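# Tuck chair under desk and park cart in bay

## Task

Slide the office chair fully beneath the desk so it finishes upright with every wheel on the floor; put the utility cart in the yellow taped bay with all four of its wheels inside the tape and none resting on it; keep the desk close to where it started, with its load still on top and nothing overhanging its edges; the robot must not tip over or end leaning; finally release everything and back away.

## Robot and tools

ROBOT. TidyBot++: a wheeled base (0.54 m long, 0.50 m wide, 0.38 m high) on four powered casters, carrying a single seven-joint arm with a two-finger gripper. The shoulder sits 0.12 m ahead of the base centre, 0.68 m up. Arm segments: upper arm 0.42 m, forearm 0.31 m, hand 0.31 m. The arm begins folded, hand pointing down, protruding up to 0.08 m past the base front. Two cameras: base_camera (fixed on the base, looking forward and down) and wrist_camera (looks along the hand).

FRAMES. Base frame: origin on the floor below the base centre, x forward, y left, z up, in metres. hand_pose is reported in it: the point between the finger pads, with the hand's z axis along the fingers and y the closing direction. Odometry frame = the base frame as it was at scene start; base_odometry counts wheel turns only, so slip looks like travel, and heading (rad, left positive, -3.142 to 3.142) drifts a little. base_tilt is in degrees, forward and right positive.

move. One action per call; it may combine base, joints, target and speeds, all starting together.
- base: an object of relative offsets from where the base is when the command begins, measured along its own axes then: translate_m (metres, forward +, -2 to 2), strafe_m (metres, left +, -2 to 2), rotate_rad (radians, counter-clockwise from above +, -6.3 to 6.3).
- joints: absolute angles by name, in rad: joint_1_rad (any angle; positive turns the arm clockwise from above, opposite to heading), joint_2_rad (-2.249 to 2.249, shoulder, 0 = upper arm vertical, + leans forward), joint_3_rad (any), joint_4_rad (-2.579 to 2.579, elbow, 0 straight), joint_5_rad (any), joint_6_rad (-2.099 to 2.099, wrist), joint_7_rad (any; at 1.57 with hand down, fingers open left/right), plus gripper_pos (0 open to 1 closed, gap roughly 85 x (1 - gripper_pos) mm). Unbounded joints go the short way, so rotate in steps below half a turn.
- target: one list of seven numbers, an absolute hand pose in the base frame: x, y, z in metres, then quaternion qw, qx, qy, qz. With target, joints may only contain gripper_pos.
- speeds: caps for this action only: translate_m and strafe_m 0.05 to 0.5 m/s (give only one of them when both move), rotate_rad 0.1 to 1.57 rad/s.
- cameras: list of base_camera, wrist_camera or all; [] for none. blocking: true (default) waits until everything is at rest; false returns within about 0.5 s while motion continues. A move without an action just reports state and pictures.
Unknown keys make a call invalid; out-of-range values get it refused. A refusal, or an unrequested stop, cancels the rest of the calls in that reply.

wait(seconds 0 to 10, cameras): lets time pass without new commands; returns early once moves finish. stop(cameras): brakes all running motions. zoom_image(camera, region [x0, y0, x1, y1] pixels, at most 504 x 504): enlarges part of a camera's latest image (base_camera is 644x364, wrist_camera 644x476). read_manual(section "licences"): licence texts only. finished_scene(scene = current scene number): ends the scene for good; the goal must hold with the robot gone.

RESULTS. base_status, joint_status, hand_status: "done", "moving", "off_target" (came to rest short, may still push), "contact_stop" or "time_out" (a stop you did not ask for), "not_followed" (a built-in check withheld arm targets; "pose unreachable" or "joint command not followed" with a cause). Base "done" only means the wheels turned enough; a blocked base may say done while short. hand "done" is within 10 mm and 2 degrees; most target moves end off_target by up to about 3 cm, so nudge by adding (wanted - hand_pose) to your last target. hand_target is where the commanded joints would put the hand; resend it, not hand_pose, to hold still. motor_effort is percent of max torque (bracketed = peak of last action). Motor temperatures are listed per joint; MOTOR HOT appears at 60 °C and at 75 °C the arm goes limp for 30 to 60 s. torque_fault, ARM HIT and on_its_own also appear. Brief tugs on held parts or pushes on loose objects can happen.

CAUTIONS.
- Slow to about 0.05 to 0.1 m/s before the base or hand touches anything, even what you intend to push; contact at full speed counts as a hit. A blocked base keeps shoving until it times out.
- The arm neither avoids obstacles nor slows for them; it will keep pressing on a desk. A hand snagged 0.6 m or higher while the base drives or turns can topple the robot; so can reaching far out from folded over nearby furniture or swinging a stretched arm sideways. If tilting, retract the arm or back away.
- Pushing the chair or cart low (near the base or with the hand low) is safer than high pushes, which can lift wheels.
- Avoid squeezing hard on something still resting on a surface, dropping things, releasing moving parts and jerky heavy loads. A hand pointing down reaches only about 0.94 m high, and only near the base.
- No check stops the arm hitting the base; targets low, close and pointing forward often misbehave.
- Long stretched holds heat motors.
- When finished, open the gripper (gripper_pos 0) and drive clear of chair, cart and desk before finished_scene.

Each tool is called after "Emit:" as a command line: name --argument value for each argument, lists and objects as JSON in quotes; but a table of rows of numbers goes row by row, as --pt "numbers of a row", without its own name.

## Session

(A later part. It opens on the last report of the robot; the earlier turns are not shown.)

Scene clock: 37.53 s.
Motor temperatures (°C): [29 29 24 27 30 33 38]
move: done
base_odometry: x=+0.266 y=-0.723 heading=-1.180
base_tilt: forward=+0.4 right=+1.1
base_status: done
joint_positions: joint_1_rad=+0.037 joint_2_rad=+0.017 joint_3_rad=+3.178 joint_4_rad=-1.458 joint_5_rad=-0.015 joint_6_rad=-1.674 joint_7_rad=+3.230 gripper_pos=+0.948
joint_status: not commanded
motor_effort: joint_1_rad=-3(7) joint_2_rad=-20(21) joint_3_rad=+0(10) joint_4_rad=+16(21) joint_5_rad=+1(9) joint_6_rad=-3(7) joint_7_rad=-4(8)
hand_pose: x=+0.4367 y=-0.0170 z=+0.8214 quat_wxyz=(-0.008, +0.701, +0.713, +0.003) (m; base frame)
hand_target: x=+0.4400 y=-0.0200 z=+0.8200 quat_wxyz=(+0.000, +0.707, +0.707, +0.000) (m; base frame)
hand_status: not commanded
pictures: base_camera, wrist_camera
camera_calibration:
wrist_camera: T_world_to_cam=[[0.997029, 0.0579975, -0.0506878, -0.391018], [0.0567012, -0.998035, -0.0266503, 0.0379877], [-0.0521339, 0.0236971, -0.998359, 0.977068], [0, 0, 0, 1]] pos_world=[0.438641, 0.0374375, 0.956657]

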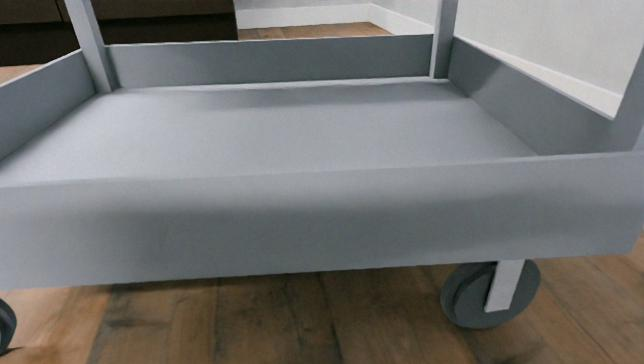

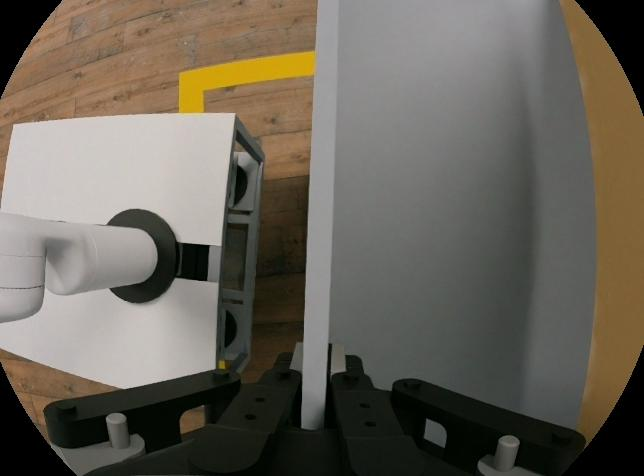

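Emit:
move --joints '{"gripper_pos":0.3}' --cameras '[]'

Emit:
move --target '[0.44, -0.02, 0.93, 0, 0.7071, 0.7071, 0]'

Emit:
move --base '{"translate_m":-0.5}'

Emit:
move --joints '{"joint_1_rad":0,"joint_2_rad":-0.369,"joint_3_rad":3.148,"joint_4_rad":-2.5,"joint_5_rad":-0.04,"joint_6_rad":0.1,"joint_7_rad":1.6,"gripper_pos":1}'

Emit:
move --base '{"rotate_rad":1.7}'

Emit:
move --base '{"rotate_rad":1.0}'

Scene clock: 39.00 s.
Motor temperatures (°C): [29 29 24 27 30 33 38]
move: done
base_odometry: x=+0.266 y=-0.723 heading=-1.180
base_tilt: forward=+0.4 right=+1.1
base_status: not commanded
joint_positions: joint_1_rad=+0.037 joint_2_rad=+0.017 joint_3_rad=+3.178 joint_4_rad=-1.458 joint_5_rad=-0.015 joint_6_rad=-1.674 joint_7_rad=+3.230 gripper_pos=+0.300
joint_status: all done
motor_effort: joint_1_rad=-2(2) joint_2_rad=-19(22) joint_3_rad=+1(1) joint_4_rad=+17(19) joint_5_rad=+0(1) joint_6_rad=-1(3) joint_7_rad=-2(5)
hand_pose: x=+0.4367 y=-0.0170 z=+0.8213 quat_wxyz=(-0.008, +0.701, +0.713, +0.003) (m; base frame)
hand_target: x=+0.4400 y=-0.0200 z=+0.8200 quat_wxyz=(+0.000, +0.707, +0.707, +0.000) (m; base frame)
hand_status: not commanded
pictures: none
No camera images: "cameras" was empty.

Scene clock: 40.63 s.
Motor temperatures (°C): [29 29 24 27 30 33 38]
move: off_target
base_odometry: x=+0.266 y=-0.723 heading=-1.180
base_tilt: forward=+0.4 right=+1.0
base_status: not commanded
joint_positions: joint_1_rad=+0.094 joint_2_rad=+0.081 joint_3_rad=+3.107 joint_4_rad=-1.030 joint_5_rad=-0.015 joint_6_rad=-1.953 joint_7_rad=+3.230 gripper_pos=+0.300
joint_status: not commanded
motor_effort: joint_1_rad=-2(3) joint_2_rad=-20(20) joint_3_rad=+1(1) joint_4_rad=+16(18) joint_5_rad=+0(1) joint_6_rad=+0(1) joint_7_rad=-2(3)
hand_pose: x=+0.4582 y=-0.0150 z=+0.9305 quat_wxyz=(+0.024, +0.694, +0.719, +0.032) (m; base frame)
hand_target: x=+0.4400 y=-0.0200 z=+0.9300 quat_wxyz=(+0.000, +0.707, +0.707, +0.000) (m; base frame)
hand_status: off_target (0.019 m and 5.0 deg from the pose sent, 0.109 m and 1.3 deg at the start)
pictures: base_camera, wrist_camera
camera_calibration:
wrist_camera: T_world_to_cam=[[0.996539, 0.0756881, 0.0343626, -0.485724], [0.0763236, -0.996928, -0.017574, 0.024284], [0.0329269, 0.0201359, -0.999255, 1.04887], [0, 0, 0, 1]] pos_world=[0.447654, 0.0398531, 1.0652]

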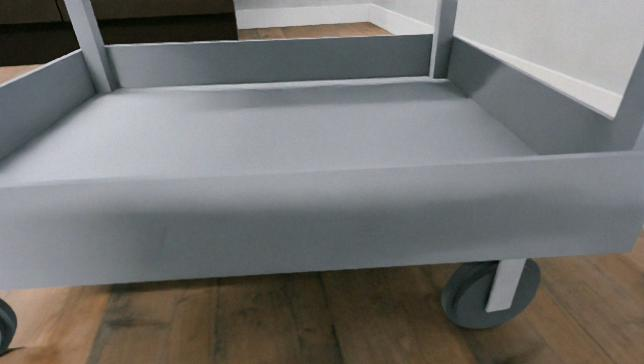

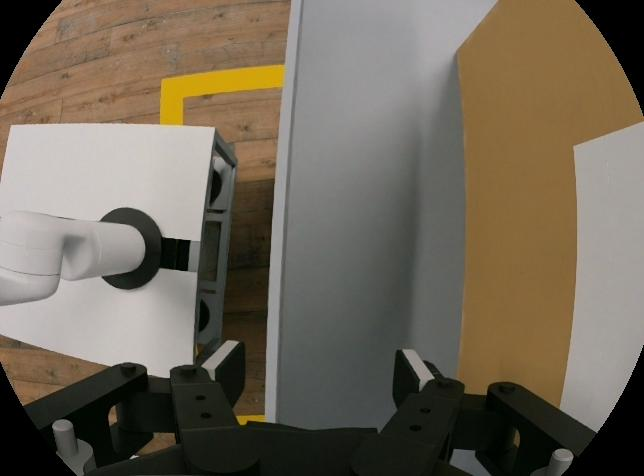

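Scene clock: 42.90 s.
Motor temperatures (°C): [29 29 24 27 30 33 38]
move: done
base_odometry: x=+0.075 y=-0.261 heading=-1.179
base_tilt: forward=+0.4 right=+1.2
base_status: done
joint_positions: joint_1_rad=+0.096 joint_2_rad=+0.097 joint_3_rad=+3.105 joint_4_rad=-1.028 joint_5_rad=-0.015 joint_6_rad=-1.962 joint_7_rad=+3.230 gripper_pos=+0.300
joint_status: not commanded
motor_effort: joint_1_rad=-2(4) joint_2_rad=-20(23) joint_3_rad=+0(1) joint_4_rad=+16(17) joint_5_rad=+0(1) joint_6_rad=+0(1) joint_7_rad=-2(3)
hand_pose: x=+0.4594 y=-0.0153 z=+0.9254 quat_wxyz=(+0.015, +0.694, +0.719, +0.024) (m; base frame)
hand_target: x=+0.4400 y=-0.0200 z=+0.9300 quat_wxyz=(+0.000, +0.707, +0.707, +0.000) (m; base frame)
hand_status: not commanded
pictures: base_camera, wrist_camera
camera_calibration:
wrist_camera: T_world_to_cam=[[0.99707, 0.0756973, 0.0110384, -0.465386], [0.0759204, -0.996883, -0.0214338, 0.0275574], [0.00938151, 0.022209, -0.999709, 1.05498], [0, 0, 0, 1]] pos_world=[0.452033, 0.03927, 1.0604]

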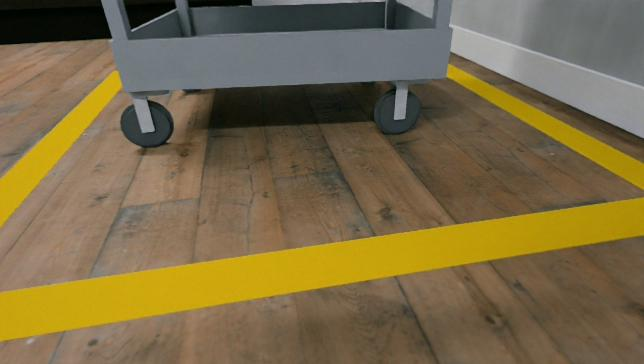

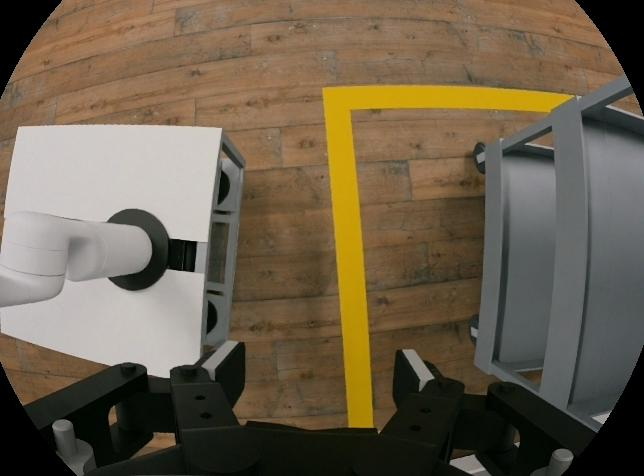

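Scene clock: 46.17 s.
Motor temperatures (°C): [29 29 24 27 30 33 38]
move: done
base_odometry: x=+0.075 y=-0.261 heading=-1.179
base_tilt: forward=+0.3 right=+1.1
base_status: not commanded
joint_positions: joint_1_rad=+0.014 joint_2_rad=-0.341 joint_3_rad=+3.133 joint_4_rad=-2.482 joint_5_rad=-0.015 joint_6_rad=+0.021 joint_7_rad=+1.644 gripper_pos=+0.999
joint_status: all done
motor_effort: joint_1_rad=-1(3) joint_2_rad=-7(21) joint_3_rad=+1(2) joint_4_rad=+20(21) joint_5_rad=+1(2) joint_6_rad=+7(7) joint_7_rad=-2(3)
hand_pose: x=+0.5083 y=-0.0007 z=+0.7461 quat_wxyz=(+0.017, +0.872, +0.023, +0.488) (m; base frame)
hand_target: x=+0.5125 y=-0.0024 z=+0.7690 quat_wxyz=(-0.001, +0.850, -0.009, +0.527) (m; base frame)
hand_status: not commanded
pictures: base_camera, wrist_camera
camera_calibration:
wrist_camera: T_world_to_cam=[[0.0840594, -0.994454, 0.0632157, -0.0888869], [-0.510655, -0.0974676, -0.854243, 0.95461], [0.855666, 0.0395257, -0.516016, 0.0838955], [0, 0, 0, 1]] pos_world=[0.423162, 0.00133358, 0.864379]

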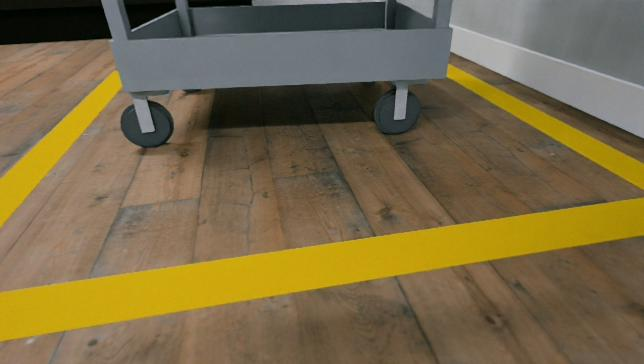

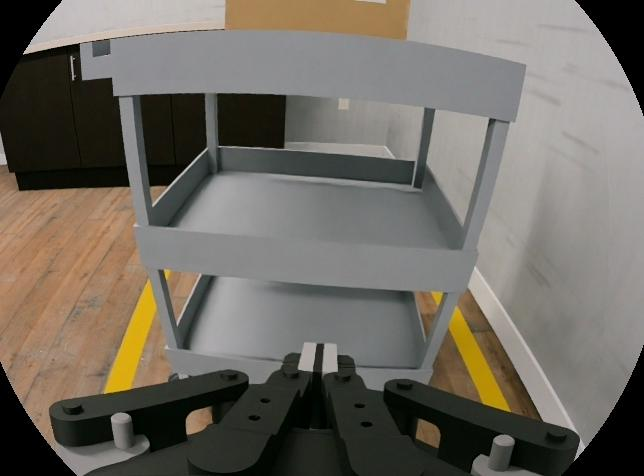

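Scene clock: 48.53 s.
Motor temperatures (°C): [29 29 24 27 30 33 38]
move: done
base_odometry: x=+0.075 y=-0.261 heading=+0.520
base_tilt: forward=+0.4 right=+1.1
base_status: done
joint_positions: joint_1_rad=+0.008 joint_2_rad=-0.341 joint_3_rad=+3.139 joint_4_rad=-2.482 joint_5_rad=-0.015 joint_6_rad=+0.026 joint_7_rad=+1.642 gripper_pos=+0.999
joint_status: not commanded
motor_effort: joint_1_rad=-2(3) joint_2_rad=-7(8) joint_3_rad=+1(2) joint_4_rad=+19(20) joint_5_rad=+0(1) joint_6_rad=+7(7) joint_7_rad=-3(3)
hand_pose: x=+0.5092 y=-0.0007 z=+0.7476 quat_wxyz=(+0.016, +0.871, +0.022, +0.491) (m; base frame)
hand_target: x=+0.5125 y=-0.0024 z=+0.7690 quat_wxyz=(-0.001, +0.850, -0.009, +0.527) (m; base frame)
hand_status: not commanded
pictures: base_camera, wrist_camera
camera_calibration:
wrist_camera: T_world_to_cam=[[0.0833328, -0.994691, 0.0603822, -0.0865367], [-0.505881, -0.0944307, -0.857419, 0.95633], [0.858569, 0.040905, -0.511064, 0.078759], [0, 0, 0, 1]] pos_world=[0.42338, 0.001008, 0.865451]

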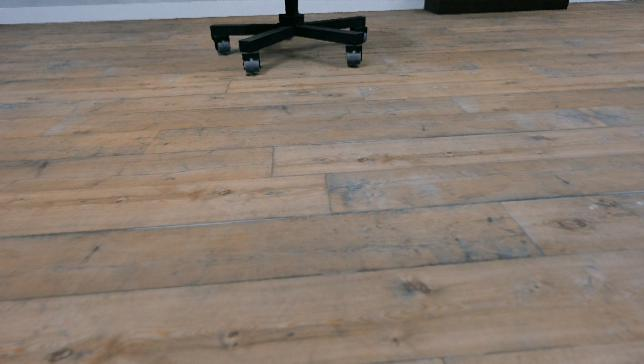

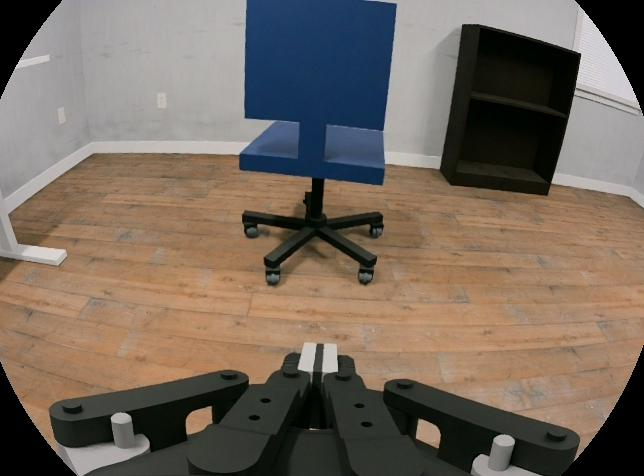

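Scene clock: 50.40 s.
Motor temperatures (°C): [29 29 24 27 30 33 38]
move: done
base_odometry: x=+0.075 y=-0.261 heading=+1.519
base_tilt: forward=+0.4 right=+1.1
base_status: done
joint_positions: joint_1_rad=+0.005 joint_2_rad=-0.341 joint_3_rad=+3.141 joint_4_rad=-2.482 joint_5_rad=-0.015 joint_6_rad=+0.026 joint_7_rad=+1.642 gripper_pos=+0.999
joint_status: not commanded
motor_effort: joint_1_rad=-2(3) joint_2_rad=-7(8) joint_3_rad=+1(2) joint_4_rad=+19(20) joint_5_rad=+0(1) joint_6_rad=+7(7) joint_7_rad=-2(3)
hand_pose: x=+0.5092 y=-0.0007 z=+0.7476 quat_wxyz=(+0.015, +0.871, +0.022, +0.491) (m; base frame)
hand_target: x=+0.5125 y=-0.0024 z=+0.7690 quat_wxyz=(-0.001, +0.850, -0.009, +0.527) (m; base frame)
hand_status: not commanded
pictures: base_camera, wrist_camera
camera_calibration:
wrist_camera: T_world_to_cam=[[0.0835567, -0.994728, 0.0594433, -0.0858945], [-0.505802, -0.0937323, -0.857542, 0.956421], [0.858594, 0.0415869, -0.510967, 0.0786619], [0, 0, 0, 1]] pos_world=[0.423397, 0.000934551, 0.865471]

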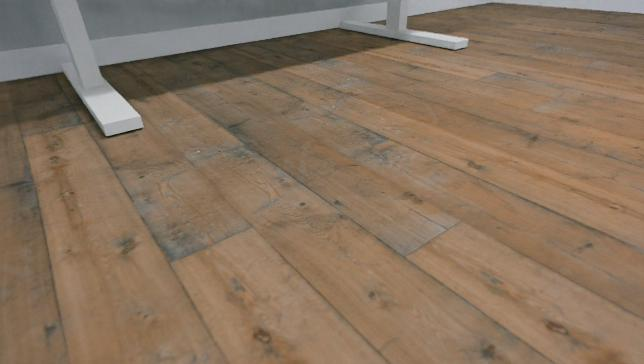

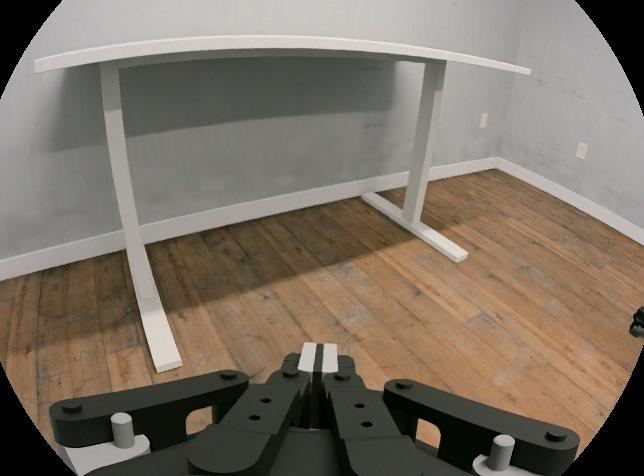

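Emit:
move --base '{"translate_m":0.05,"strafe_m":-1.72,"rotate_rad":0.5}' --joints '{"joint_6_rad":0.4,"gripper_pos":0}'

Scene clock: 57.20 s.
Motor temperatures (°C): [29 29 24 27 30 33 38]
move: done
base_odometry: x=+1.795 y=-0.300 heading=+2.020
base_tilt: forward=+0.4 right=+1.1
base_status: done
joint_positions: joint_1_rad=+0.003 joint_2_rad=-0.347 joint_3_rad=+3.142 joint_4_rad=-2.491 joint_5_rad=-0.015 joint_6_rad=+0.334 joint_7_rad=+1.642 gripper_pos=+0.000
joint_status: all done
motor_effort: joint_1_rad=-2(3) joint_2_rad=-7(9) joint_3_rad=+1(3) joint_4_rad=+20(21) joint_5_rad=+0(1) joint_6_rad=+8(9) joint_7_rad=-2(3)
hand_pose: x=+0.5425 y=-0.0016 z=+0.8329 quat_wxyz=(+0.020, +0.786, +0.019, +0.617) (m; base frame)
hand_target: x=+0.5409 y=-0.0064 z=+0.8575 quat_wxyz=(+0.005, +0.761, -0.011, +0.648) (m; base frame)
hand_status: not commanded
pictures: base_camera, wrist_camera
camera_calibration:
wrist_camera: T_world_to_cam=[[0.0589566, -0.994657, 0.0847441, -0.102445], [-0.226502, -0.0960065, -0.969268, 0.987855], [0.972225, 0.03795, -0.230952, -0.201168], [0, 0, 0, 1]] pos_world=[0.425372, 0.000577234, 0.919717]

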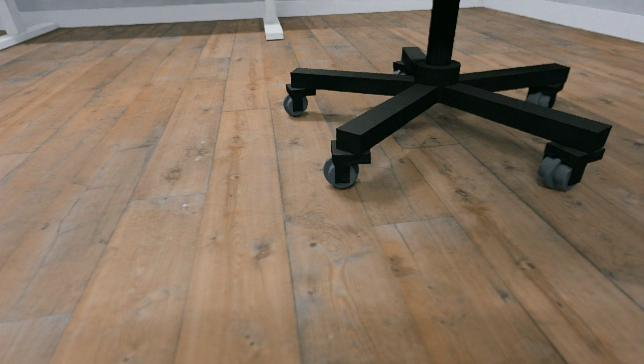

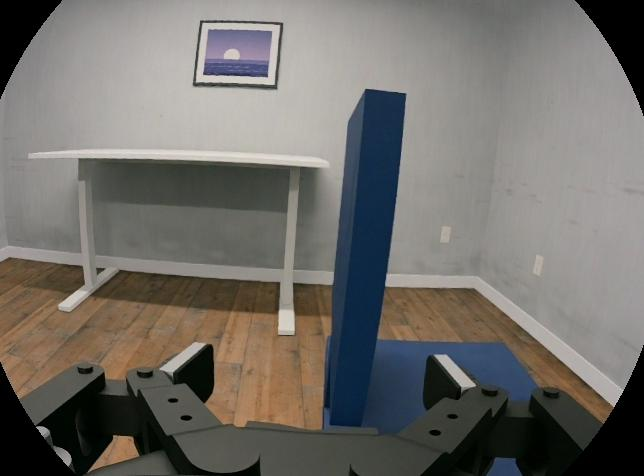

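Emit:
move --base '{"strafe_m":-0.04,"translate_m":0.18}' --speeds '{"translate_m":0.2}'

Scene clock: 59.70 s.
Motor temperatures (°C): [29 29 24 27 30 33 38]
move: done
base_odometry: x=+1.753 y=-0.121 heading=+2.019
base_tilt: forward=+0.4 right=+1.1
base_status: done
joint_positions: joint_1_rad=+0.003 joint_2_rad=-0.350 joint_3_rad=+3.142 joint_4_rad=-2.491 joint_5_rad=-0.015 joint_6_rad=+0.334 joint_7_rad=+1.642 gripper_pos=+0.000
joint_status: not commanded
motor_effort: joint_1_rad=-2(3) joint_2_rad=-7(9) joint_3_rad=+1(2) joint_4_rad=+20(21) joint_5_rad=+0(1) joint_6_rad=+8(8) joint_7_rad=-2(3)
hand_pose: x=+0.5419 y=-0.0016 z=+0.8345 quat_wxyz=(+0.021, +0.785, +0.019, +0.619) (m; base frame)
hand_target: x=+0.5409 y=-0.0064 z=+0.8575 quat_wxyz=(+0.005, +0.761, -0.011, +0.648) (m; base frame)
hand_status: not commanded
pictures: base_camera, wrist_camera
camera_calibration:
wrist_camera: T_world_to_cam=[[0.0586182, -0.994662, 0.0849224, -0.102509], [-0.222798, -0.0959581, -0.97013, 0.98799], [0.973101, 0.0379467, -0.227234, -0.203788], [0, 0, 0, 1]] pos_world=[0.424438, 0.000576891, 0.920877]

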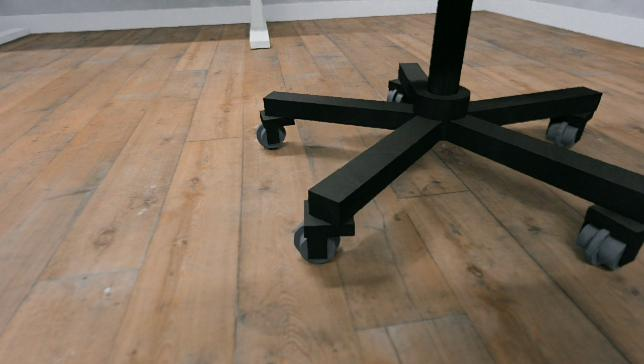

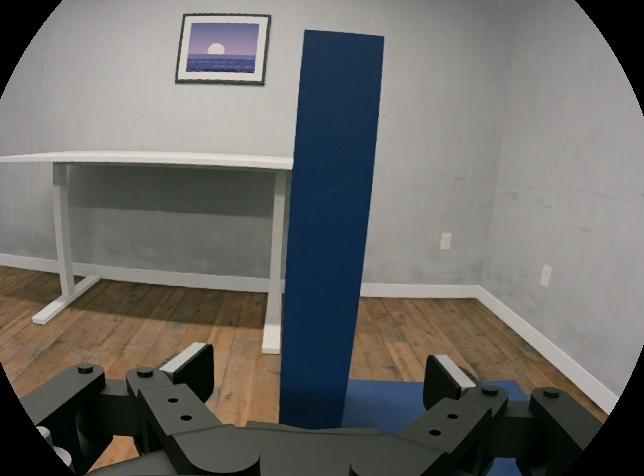

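Emit:
move --base '{"translate_m":0.085}' --speeds '{"translate_m":0.1}'

Scene clock: 61.33 s.
Motor temperatures (°C): [29 29 24 27 30 33 38]
move: done
base_odometry: x=+1.717 y=-0.044 heading=+2.019
base_tilt: forward=+0.4 right=+1.1
base_status: done
joint_positions: joint_1_rad=+0.003 joint_2_rad=-0.354 joint_3_rad=+3.142 joint_4_rad=-2.491 joint_5_rad=-0.015 joint_6_rad=+0.334 joint_7_rad=+1.642 gripper_pos=+0.000
joint_status: not commanded
motor_effort: joint_1_rad=-2(3) joint_2_rad=-8(10) joint_3_rad=+1(2) joint_4_rad=+20(21) joint_5_rad=+0(1) joint_6_rad=+7(8) joint_7_rad=-3(3)
hand_pose: x=+0.5413 y=-0.0016 z=+0.8359 quat_wxyz=(+0.021, +0.784, +0.019, +0.620) (m; base frame)
hand_target: x=+0.5409 y=-0.0064 z=+0.8575 quat_wxyz=(+0.005, +0.761, -0.011, +0.648) (m; base frame)
hand_status: not commanded
pictures: base_camera, wrist_camera
camera_calibration:
wrist_camera: T_world_to_cam=[[0.0583359, -0.994661, 0.0851276, -0.102614], [-0.219576, -0.0959688, -0.970864, 0.9881], [0.97385, 0.0379442, -0.224002, -0.20607], [0, 0, 0, 1]] pos_world=[0.42363, 0.000579564, 0.921886]

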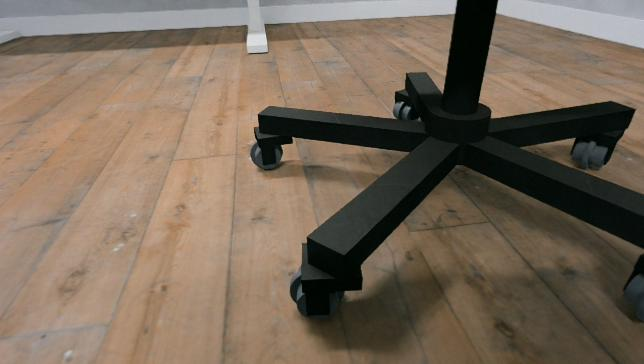

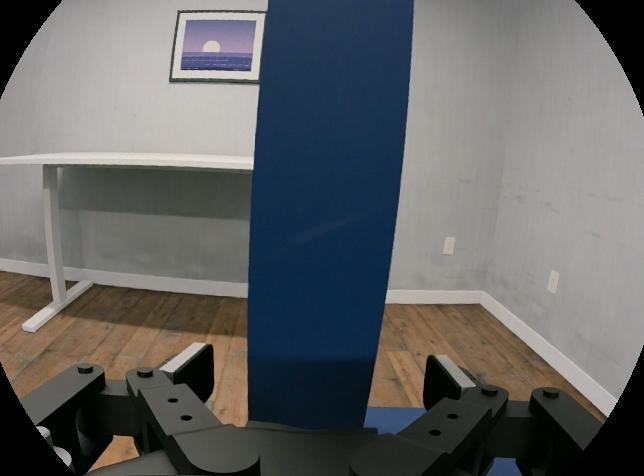

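Emit:
move --base '{"translate_m":0.045}' --speeds '{"translate_m":0.06}'

Emit:
move --joints '{"gripper_pos":1}'

Scene clock: 62.90 s.
Motor temperatures (°C): [29 29 24 27 30 33 38]
move: done
base_odometry: x=+1.697 y=-0.003 heading=+2.019
base_tilt: forward=+0.4 right=+1.1
base_status: done
joint_positions: joint_1_rad=-0.002 joint_2_rad=-0.361 joint_3_rad=+3.142 joint_4_rad=-2.497 joint_5_rad=-0.015 joint_6_rad=+0.334 joint_7_rad=+1.642 gripper_pos=+0.000
joint_status: not commanded
motor_effort: joint_1_rad=-1(3) joint_2_rad=-7(8) joint_3_rad=+2(6) joint_4_rad=+20(24) joint_5_rad=+0(1) joint_6_rad=+8(9) joint_7_rad=-2(3)
hand_pose: x=+0.5389 y=+0.0000 z=+0.8356 quat_wxyz=(+0.019, +0.784, +0.021, +0.620) (m; base frame)
hand_target: x=+0.5409 y=-0.0064 z=+0.8575 quat_wxyz=(+0.005, +0.761, -0.011, +0.648) (m; base frame)
hand_status: not commanded
pictures: base_camera, wrist_camera
camera_calibration:
wrist_camera: T_world_to_cam=[[0.062184, -0.994462, 0.0847312, -0.102545], [-0.217958, -0.0963772, -0.971188, 0.986793], [0.973975, 0.0419244, -0.222744, -0.204955], [0, 0, 0, 1]] pos_world=[0.421078, 0.00172032, 0.921398]

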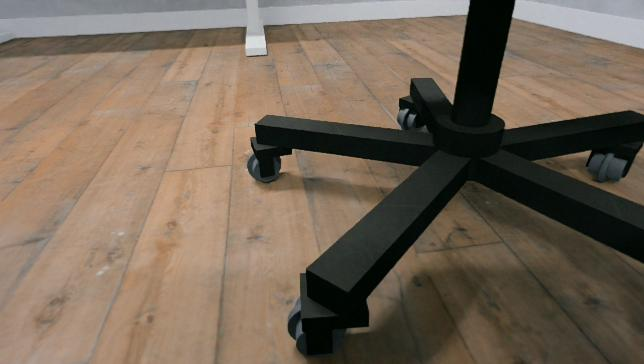

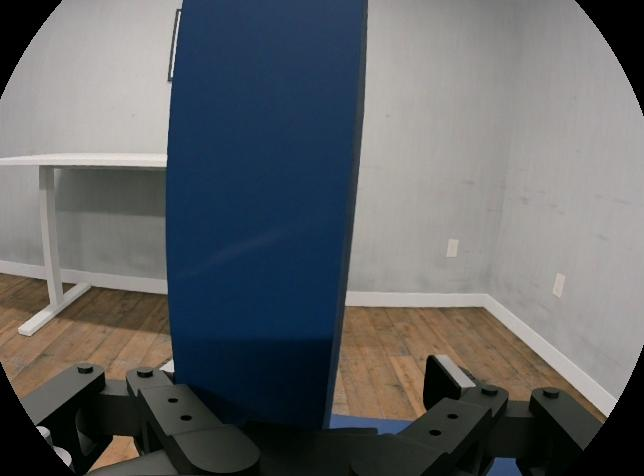

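Scene clock: 64.00 s.
Motor temperatures (°C): [29 29 24 27 30 33 38]
move: off_target
base_odometry: x=+1.697 y=-0.003 heading=+2.019
base_tilt: forward=+0.4 right=+1.1
base_status: not commanded
joint_positions: joint_1_rad=-0.003 joint_2_rad=-0.374 joint_3_rad=+3.140 joint_4_rad=-2.505 joint_5_rad=-0.024 joint_6_rad=+0.334 joint_7_rad=+1.638 gripper_pos=+0.536
joint_status: gripper_pos off_target (ended at +0.536, target +1.000)
motor_effort: joint_1_rad=+0(5) joint_2_rad=-6(7) joint_3_rad=+2(8) joint_4_rad=+21(25) joint_5_rad=+0(3) joint_6_rad=+8(9) joint_7_rad=-2(3)
hand_pose: x=+0.5349 y=+0.0008 z=+0.8362 quat_wxyz=(+0.016, +0.782, +0.017, +0.622) (m; base frame)
hand_target: x=+0.5409 y=-0.0064 z=+0.8575 quat_wxyz=(+0.005, +0.761, -0.011, +0.648) (m; base frame)
hand_status: not commanded
pictures: base_camera, wrist_camera
camera_calibration:
wrist_camera: T_world_to_cam=[[0.0599367, -0.995375, 0.0750696, -0.0923358], [-0.213552, -0.0862499, -0.973117, 0.985854], [0.975091, 0.0422942, -0.217734, -0.205722], [0, 0, 0, 1]] pos_world=[0.416663, 0.00182192, 0.92149]

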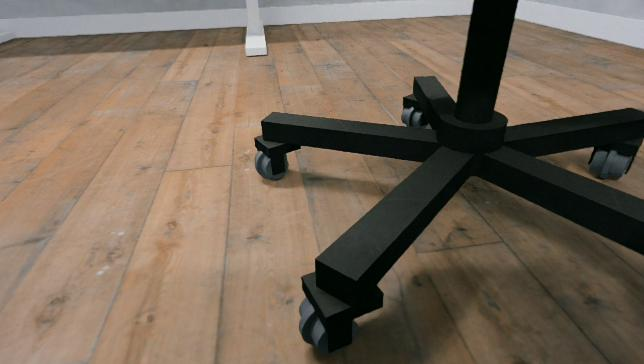

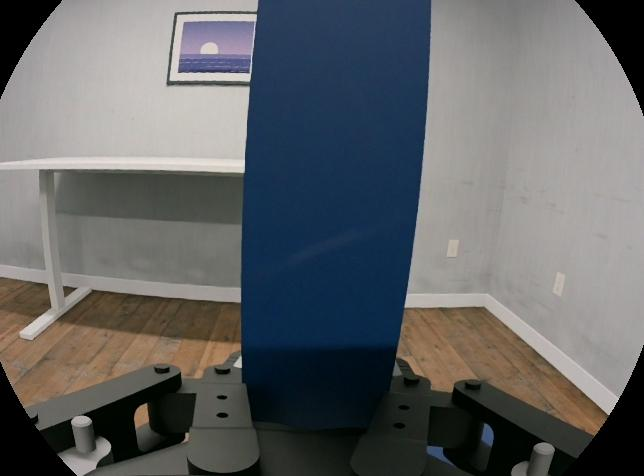

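Emit:
move --base '{"translate_m":-0.007,"strafe_m":-0.115,"rotate_rad":0.43}' --speeds '{"rotate_rad":0.25,"strafe_m":0.07}'

Emit:
move --base '{"translate_m":0.097,"strafe_m":-0.153,"rotate_rad":0.43}' --speeds '{"rotate_rad":0.25,"strafe_m":0.1}'

Emit:
move --base '{"translate_m":0.174,"strafe_m":-0.23,"rotate_rad":0.43}' --speeds '{"rotate_rad":0.25,"strafe_m":0.15}'

Emit:
move --base '{"translate_m":0.211,"strafe_m":-0.332,"rotate_rad":0.43}' --speeds '{"rotate_rad":0.25,"strafe_m":0.16}'

Scene clock: 67.50 s.
Motor temperatures (°C): [29 29 24 27 30 33 38]
move: done
base_odometry: x=+1.804 y=+0.040 heading=+2.447
base_tilt: forward=+0.4 right=+1.1
base_status: done
joint_positions: joint_1_rad=+0.031 joint_2_rad=-0.374 joint_3_rad=+3.188 joint_4_rad=-2.508 joint_5_rad=-0.027 joint_6_rad=+0.340 joint_7_rad=+1.629 gripper_pos=+0.549
joint_status: not commanded
motor_effort: joint_1_rad=-6(19) joint_2_rad=-9(10) joint_3_rad=-5(16) joint_4_rad=+19(25) joint_5_rad=+3(4) joint_6_rad=+8(10) joint_7_rad=-2(10)
hand_pose: x=+0.5337 y=-0.0352 z=+0.8366 quat_wxyz=(+0.030, +0.781, -0.025, +0.623) (m; base frame)
hand_target: x=+0.5409 y=-0.0064 z=+0.8575 quat_wxyz=(+0.005, +0.761, -0.011, +0.648) (m; base frame)
hand_status: not commanded
pictures: base_camera, wrist_camera
camera_calibration:
wrist_camera: T_world_to_cam=[[-0.0229793, -0.998651, 0.0465561, -0.0601018], [-0.214818, -0.0405483, -0.975812, 0.987379], [0.976384, -0.0324246, -0.213597, -0.209756], [0, 0, 0, 1]] pos_world=[0.415528, -0.0267855, 0.921491]

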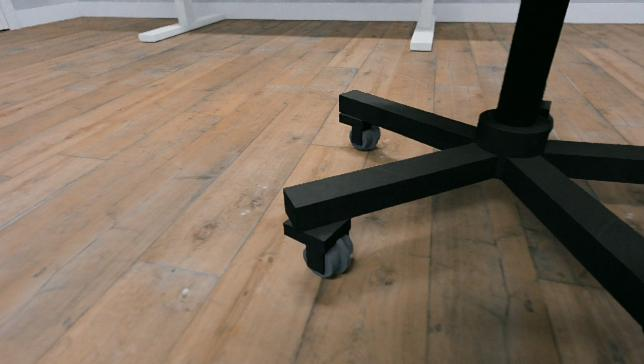

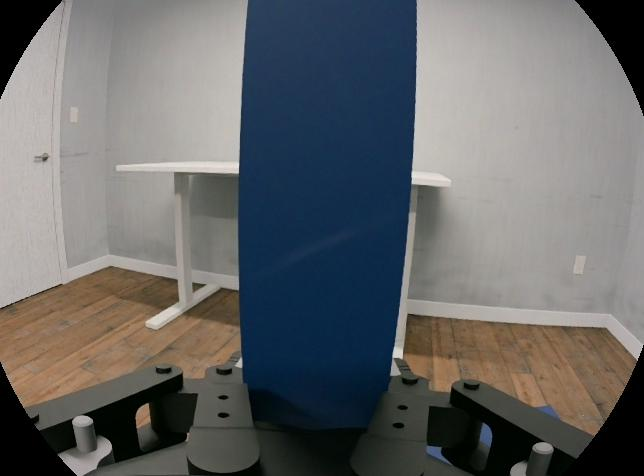

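Scene clock: 69.87 s.
Motor temperatures (°C): [29 29 24 27 30 33 38]
move: done
base_odometry: x=+1.827 y=+0.220 heading=+2.878
base_tilt: forward=+0.4 right=+1.1
base_status: done
joint_positions: joint_1_rad=+0.041 joint_2_rad=-0.381 joint_3_rad=+3.196 joint_4_rad=-2.515 joint_5_rad=-0.033 joint_6_rad=+0.344 joint_7_rad=+1.628 gripper_pos=+0.556
joint_status: not commanded
motor_effort: joint_1_rad=-9(17) joint_2_rad=-8(11) joint_3_rad=-7(13) joint_4_rad=+20(27) joint_5_rad=+3(5) joint_6_rad=+7(11) joint_7_rad=-4(9)
hand_pose: x=+0.5305 y=-0.0431 z=+0.8366 quat_wxyz=(+0.033, +0.780, -0.035, +0.624) (m; base frame)
hand_target: x=+0.5409 y=-0.0064 z=+0.8575 quat_wxyz=(+0.005, +0.761, -0.011, +0.648) (m; base frame)
hand_status: not commanded
pictures: base_camera, wrist_camera
camera_calibration:
wrist_camera: T_world_to_cam=[[-0.0435818, -0.998342, 0.0375908, -0.0496139], [-0.21123, -0.0275679, -0.977048, 0.986108], [0.976464, -0.0505218, -0.209678, -0.210998], [0, 0, 0, 1]] pos_world=[0.412165, -0.0330067, 0.921098]

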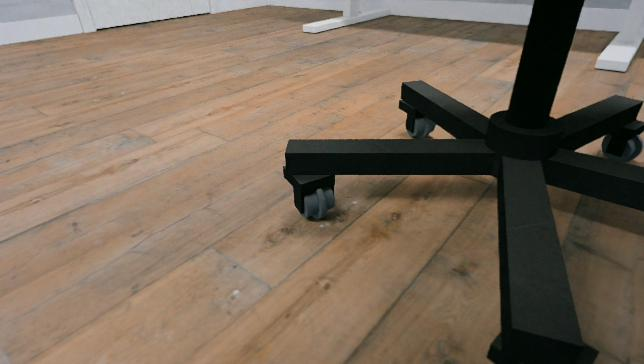

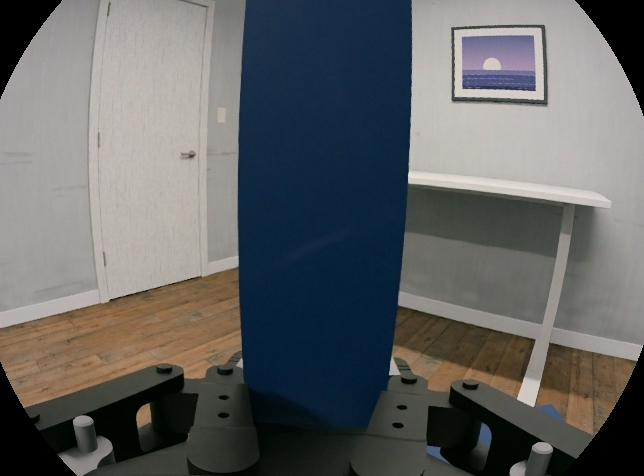

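Scene clock: 72.40 s.
Motor temperatures (°C): [29 29 24 27 30 33 38]
move: done
base_odometry: x=+1.719 y=+0.488 heading=-2.974
base_tilt: forward=+0.4 right=+1.2
base_status: done
joint_positions: joint_1_rad=+0.028 joint_2_rad=-0.381 joint_3_rad=+3.182 joint_4_rad=-2.517 joint_5_rad=-0.039 joint_6_rad=+0.348 joint_7_rad=+1.624 gripper_pos=+0.562
joint_status: not commanded
motor_effort: joint_1_rad=-7(17) joint_2_rad=-6(8) joint_3_rad=-4(13) joint_4_rad=+21(28) joint_5_rad=+1(6) joint_6_rad=+8(11) joint_7_rad=-4(10)
hand_pose: x=+0.5313 y=-0.0321 z=+0.8368 quat_wxyz=(+0.025, +0.779, -0.028, +0.625) (m; base frame)
hand_target: x=+0.5409 y=-0.0064 z=+0.8575 quat_wxyz=(+0.005, +0.761, -0.011, +0.648) (m; base frame)
hand_status: not commanded
pictures: base_camera, wrist_camera
camera_calibration:
wrist_camera: T_world_to_cam=[[-0.0214278, -0.999165, 0.0347953, -0.0480867], [-0.207905, -0.0295892, -0.977701, 0.98547], [0.977914, -0.0281841, -0.207097, -0.213348], [0, 0, 0, 1]] pos_world=[0.41249, -0.0249003, 0.920985]

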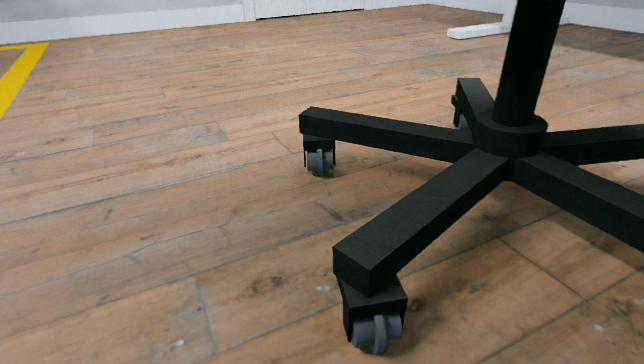

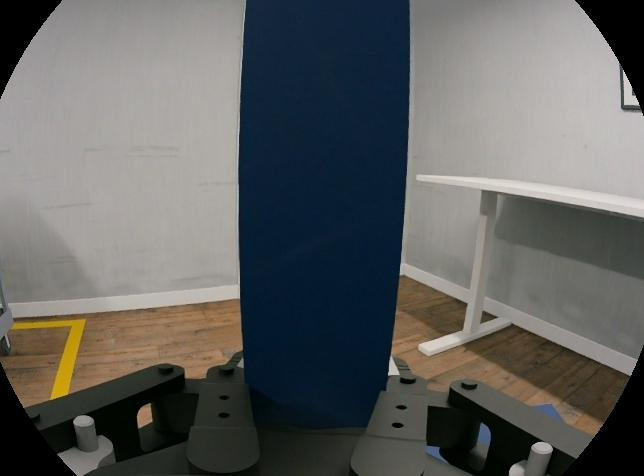

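Scene clock: 75.43 s.
Motor temperatures (°C): [29 29 24 27 30 33 38]
move: done
base_odometry: x=+1.455 y=+0.780 heading=-2.543
base_tilt: forward=+0.4 right=+1.1
base_status: done
joint_positions: joint_1_rad=-0.027 joint_2_rad=-0.382 joint_3_rad=+3.123 joint_4_rad=-2.519 joint_5_rad=-0.040 joint_6_rad=+0.352 joint_7_rad=+1.613 gripper_pos=+0.567
joint_status: not commanded
motor_effort: joint_1_rad=+4(17) joint_2_rad=-6(8) joint_3_rad=+7(13) joint_4_rad=+22(28) joint_5_rad=+0(5) joint_6_rad=+9(12) joint_7_rad=-1(11)
hand_pose: x=+0.5312 y=+0.0164 z=+0.8372 quat_wxyz=(-0.004, +0.779, +0.017, +0.627) (m; base frame)
hand_target: x=+0.5409 y=-0.0064 z=+0.8575 quat_wxyz=(+0.005, +0.761, -0.011, +0.648) (m; base frame)
hand_status: not commanded
pictures: base_camera, wrist_camera
camera_calibration:
wrist_camera: T_world_to_cam=[[0.0846128, -0.995427, 0.044335, -0.0639813], [-0.20021, -0.0605716, -0.977879, 0.983853], [0.976093, 0.0738648, -0.204419, -0.214724], [0, 0, 0, 1]] pos_world=[0.411982, 0.0117655, 0.921032]

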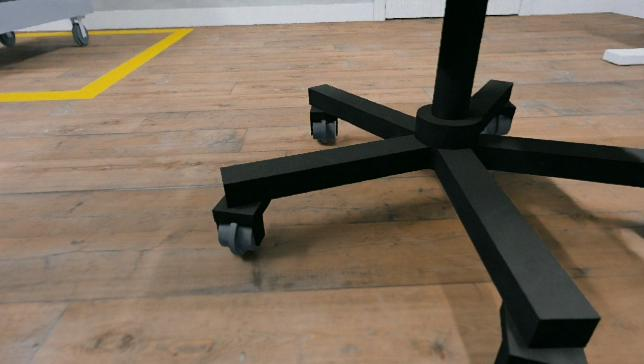

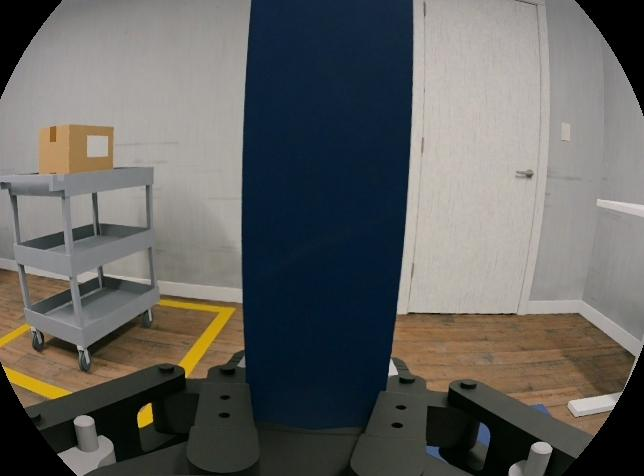

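Emit:
move --base '{"translate_m":-0.07,"strafe_m":-0.4}' --speeds '{"strafe_m":0.12}'

Scene clock: 80.00 s.
Motor temperatures (°C): [29 29 24 27 30 33 38]
move: done
base_odometry: x=+1.287 y=+1.150 heading=-2.543
base_tilt: forward=+0.4 right=+1.1
base_status: done
joint_positions: joint_1_rad=-0.035 joint_2_rad=-0.363 joint_3_rad=+3.107 joint_4_rad=-2.504 joint_5_rad=-0.038 joint_6_rad=+0.352 joint_7_rad=+1.601 gripper_pos=+0.568
joint_status: not commanded
motor_effort: joint_1_rad=+3(15) joint_2_rad=-11(12) joint_3_rad=+6(17) joint_4_rad=+19(25) joint_5_rad=-5(5) joint_6_rad=+9(11) joint_7_rad=-5(6)
hand_pose: x=+0.5367 y=+0.0275 z=+0.8375 quat_wxyz=(-0.013, +0.780, +0.024, +0.625) (m; base frame)
hand_target: x=+0.5409 y=-0.0064 z=+0.8575 quat_wxyz=(+0.005, +0.761, -0.011, +0.648) (m; base frame)
hand_status: not commanded
pictures: base_camera, wrist_camera
camera_calibration:
wrist_camera: T_world_to_cam=[[0.106508, -0.993529, 0.0394601, -0.0611343], [-0.203326, -0.0606097, -0.977233, 0.987068], [0.973301, 0.0960598, -0.208465, -0.216657], [0, 0, 0, 1]] pos_world=[0.41808, 0.0198993, 0.921843]

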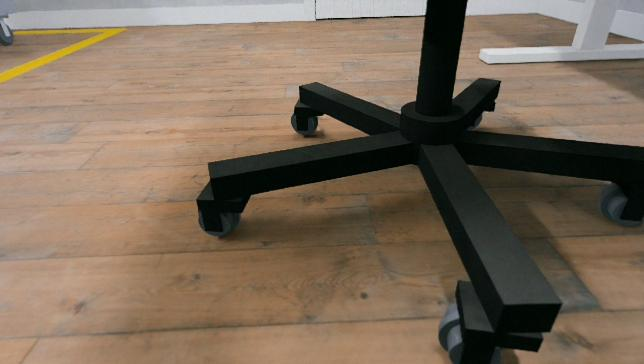

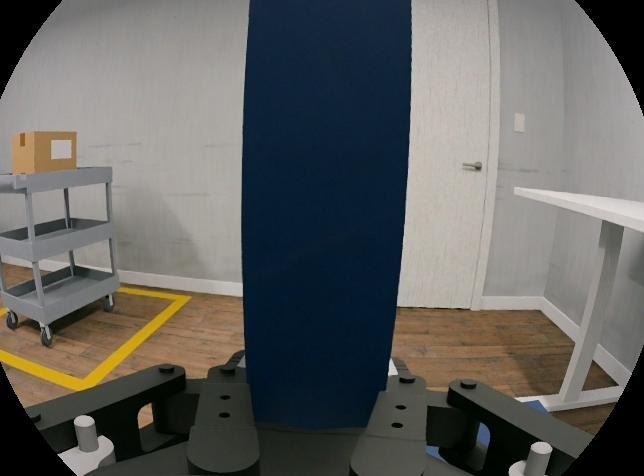

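Emit:
move --base '{"translate_m":0.19}' --speeds '{"translate_m":0.12}' --cameras '[]'

Emit:
move --joints '{"gripper_pos":0}'

Emit:
move --base '{"translate_m":-0.3}' --speeds '{"translate_m":0.25}'

Emit:
move --base '{"strafe_m":0.85}' --joints '{"gripper_pos":1}' --cameras '[]'

Emit:
move --base '{"translate_m":1.05,"rotate_rad":-1.5708}'

Scene clock: 83.17 s.
Motor temperatures (°C): [29 29 24 27 30 33 38]
move: done
base_odometry: x=+1.130 y=+1.043 heading=-2.543
base_tilt: forward=+0.4 right=+1.1
base_status: done
joint_positions: joint_1_rad=+0.036 joint_2_rad=-0.377 joint_3_rad=+3.177 joint_4_rad=-2.515 joint_5_rad=-0.038 joint_6_rad=+0.352 joint_7_rad=+1.613 gripper_pos=+0.570
joint_status: not commanded
motor_effort: joint_1_rad=-11(11) joint_2_rad=-5(12) joint_3_rad=-6(9) joint_4_rad=+22(27) joint_5_rad=-2(6) joint_6_rad=+7(12) joint_7_rad=-9(10)
hand_pose: x=+0.5325 y=-0.0335 z=+0.8377 quat_wxyz=(+0.024, +0.778, -0.033, +0.626) (m; base frame)
hand_target: x=+0.5409 y=-0.0064 z=+0.8575 quat_wxyz=(+0.005, +0.761, -0.011, +0.648) (m; base frame)
hand_status: not commanded
pictures: none
No camera images: "cameras" was empty.

Scene clock: 84.27 s.
Motor temperatures (°C): [29 29 24 27 30 33 38]
move: done
base_odometry: x=+1.130 y=+1.043 heading=-2.543
base_tilt: forward=+0.4 right=+1.1
base_status: not commanded
joint_positions: joint_1_rad=+0.006 joint_2_rad=-0.376 joint_3_rad=+3.156 joint_4_rad=-2.513 joint_5_rad=-0.039 joint_6_rad=+0.352 joint_7_rad=+1.596 gripper_pos=+0.000
joint_status: all done
motor_effort: joint_1_rad=-2(11) joint_2_rad=-6(9) joint_3_rad=+1(7) joint_4_rad=+20(22) joint_5_rad=+1(3) joint_6_rad=+8(8) joint_7_rad=-2(10)
hand_pose: x=+0.5341 y=-0.0121 z=+0.8385 quat_wxyz=(+0.006, +0.778, -0.018, +0.627) (m; base frame)
hand_target: x=+0.5409 y=-0.0064 z=+0.8575 quat_wxyz=(+0.005, +0.761, -0.011, +0.648) (m; base frame)
hand_status: not commanded
pictures: base_camera, wrist_camera
camera_calibration:
wrist_camera: T_world_to_cam=[[0.0170181, -0.999727, 0.0160211, -0.0328779], [-0.202241, -0.019134, -0.979149, 0.986637], [0.979188, 0.0134231, -0.202511, -0.219243], [0, 0, 0, 1]] pos_world=[0.414778, -0.0110477, 0.922192]

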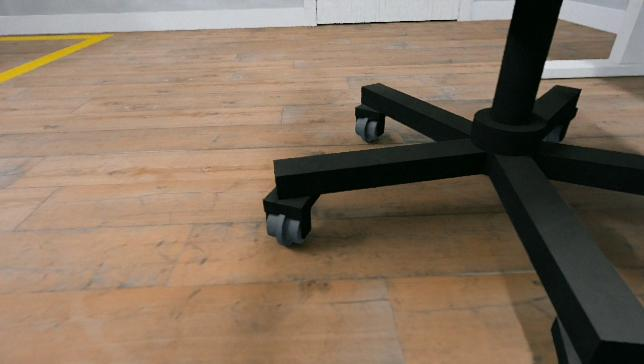

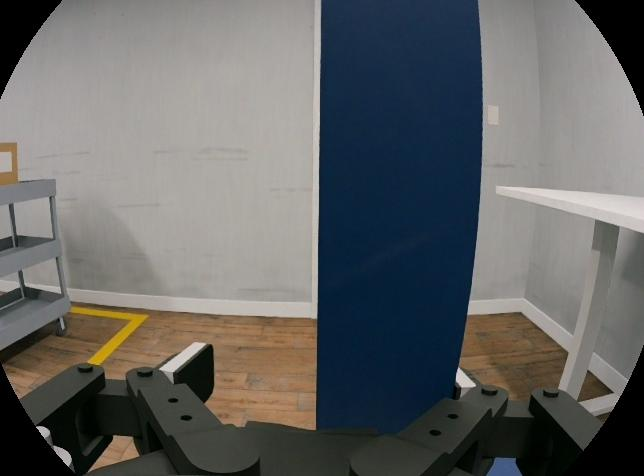

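Scene clock: 86.27 s.
Motor temperatures (°C): [29 29 24 27 30 33 38]
move: done
base_odometry: x=+1.378 y=+1.212 heading=-2.543
base_tilt: forward=+0.4 right=+1.1
base_status: done
joint_positions: joint_1_rad=+0.006 joint_2_rad=-0.371 joint_3_rad=+3.156 joint_4_rad=-2.512 joint_5_rad=-0.039 joint_6_rad=+0.352 joint_7_rad=+1.596 gripper_pos=+0.000
joint_status: not commanded
motor_effort: joint_1_rad=-2(3) joint_2_rad=-7(11) joint_3_rad=+1(2) joint_4_rad=+20(21) joint_5_rad=+0(1) joint_6_rad=+8(8) joint_7_rad=-2(3)
hand_pose: x=+0.5349 y=-0.0119 z=+0.8370 quat_wxyz=(+0.006, +0.780, -0.018, +0.626) (m; base frame)
hand_target: x=+0.5409 y=-0.0064 z=+0.8575 quat_wxyz=(+0.005, +0.761, -0.011, +0.648) (m; base frame)
hand_status: not commanded
pictures: base_camera, wrist_camera
camera_calibration:
wrist_camera: T_world_to_cam=[[0.0174371, -0.999719, 0.0160534, -0.032956], [-0.205974, -0.0193032, -0.978367, 0.986627], [0.978402, 0.0137533, -0.206253, -0.216719], [0, 0, 0, 1]] pos_world=[0.415833, -0.0109211, 0.921114]

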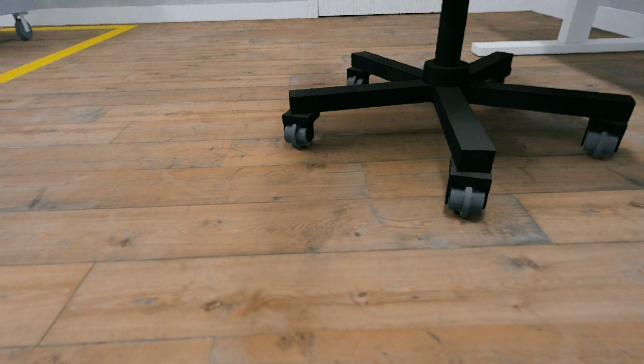

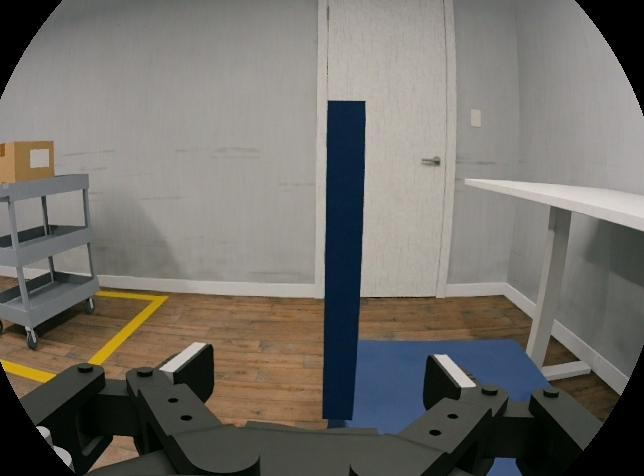

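Scene clock: 89.03 s.
Motor temperatures (°C): [29 29 24 27 30 33 38]
move: done
base_odometry: x=+1.858 y=+0.510 heading=-2.542
base_tilt: forward=+0.4 right=+1.1
base_status: done
joint_positions: joint_1_rad=+0.006 joint_2_rad=-0.371 joint_3_rad=+3.153 joint_4_rad=-2.512 joint_5_rad=-0.039 joint_6_rad=+0.352 joint_7_rad=+1.596 gripper_pos=+0.999
joint_status: all done
motor_effort: joint_1_rad=-1(3) joint_2_rad=-7(8) joint_3_rad=+1(3) joint_4_rad=+20(20) joint_5_rad=+1(1) joint_6_rad=+8(8) joint_7_rad=-3(3)
hand_pose: x=+0.5349 y=-0.0107 z=+0.8370 quat_wxyz=(+0.005, +0.780, -0.017, +0.626) (m; base frame)
hand_target: x=+0.5409 y=-0.0064 z=+0.8575 quat_wxyz=(+0.005, +0.761, -0.011, +0.648) (m; base frame)
hand_status: not commanded
pictures: none
No camera images: "cameras" was empty.

Scene clock: 92.67 s.
Motor temperatures (°C): [29 29 24 27 30 33 38]
move: done
base_odometry: x=+0.990 y=-0.082 heading=+2.170
base_tilt: forward=+0.3 right=+1.1
base_status: done
joint_positions: joint_1_rad=+0.006 joint_2_rad=-0.371 joint_3_rad=+3.149 joint_4_rad=-2.512 joint_5_rad=-0.039 joint_6_rad=+0.352 joint_7_rad=+1.596 gripper_pos=+0.999
joint_status: not commanded
motor_effort: joint_1_rad=-1(3) joint_2_rad=-7(7) joint_3_rad=+1(2) joint_4_rad=+20(21) joint_5_rad=+1(1) joint_6_rad=+8(8) joint_7_rad=-2(3)
hand_pose: x=+0.5349 y=-0.0085 z=+0.8370 quat_wxyz=(+0.005, +0.780, -0.015, +0.626) (m; base frame)
hand_target: x=+0.5409 y=-0.0064 z=+0.8575 quat_wxyz=(+0.005, +0.761, -0.011, +0.648) (m; base frame)
hand_status: not commanded
pictures: base_camera, wrist_camera
camera_calibration:
wrist_camera: T_world_to_cam=[[0.0246943, -0.99952, 0.0187078, -0.0356266], [-0.205835, -0.0233961, -0.978307, 0.986523], [0.978275, 0.0203079, -0.206314, -0.21659], [0, 0, 0, 1]] pos_world=[0.415826, -0.00813025, 0.921103]

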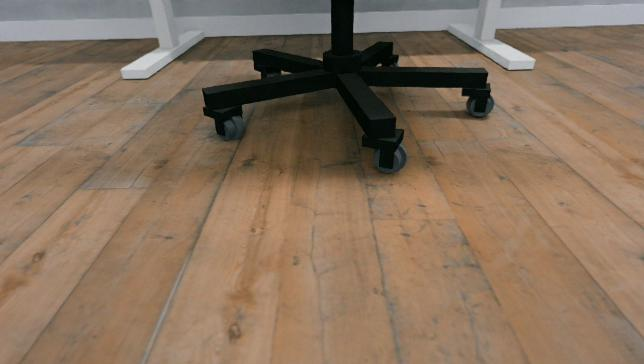

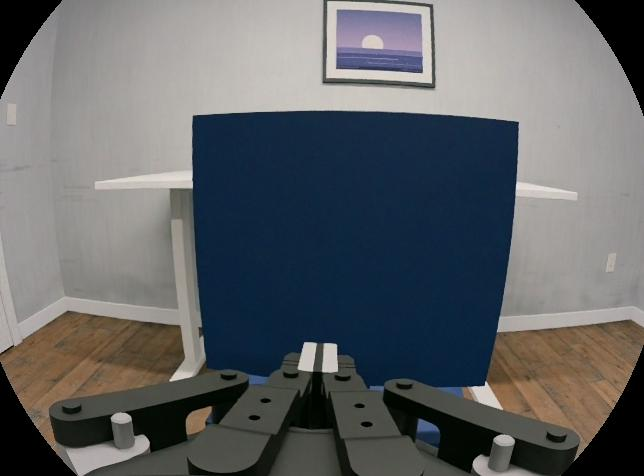

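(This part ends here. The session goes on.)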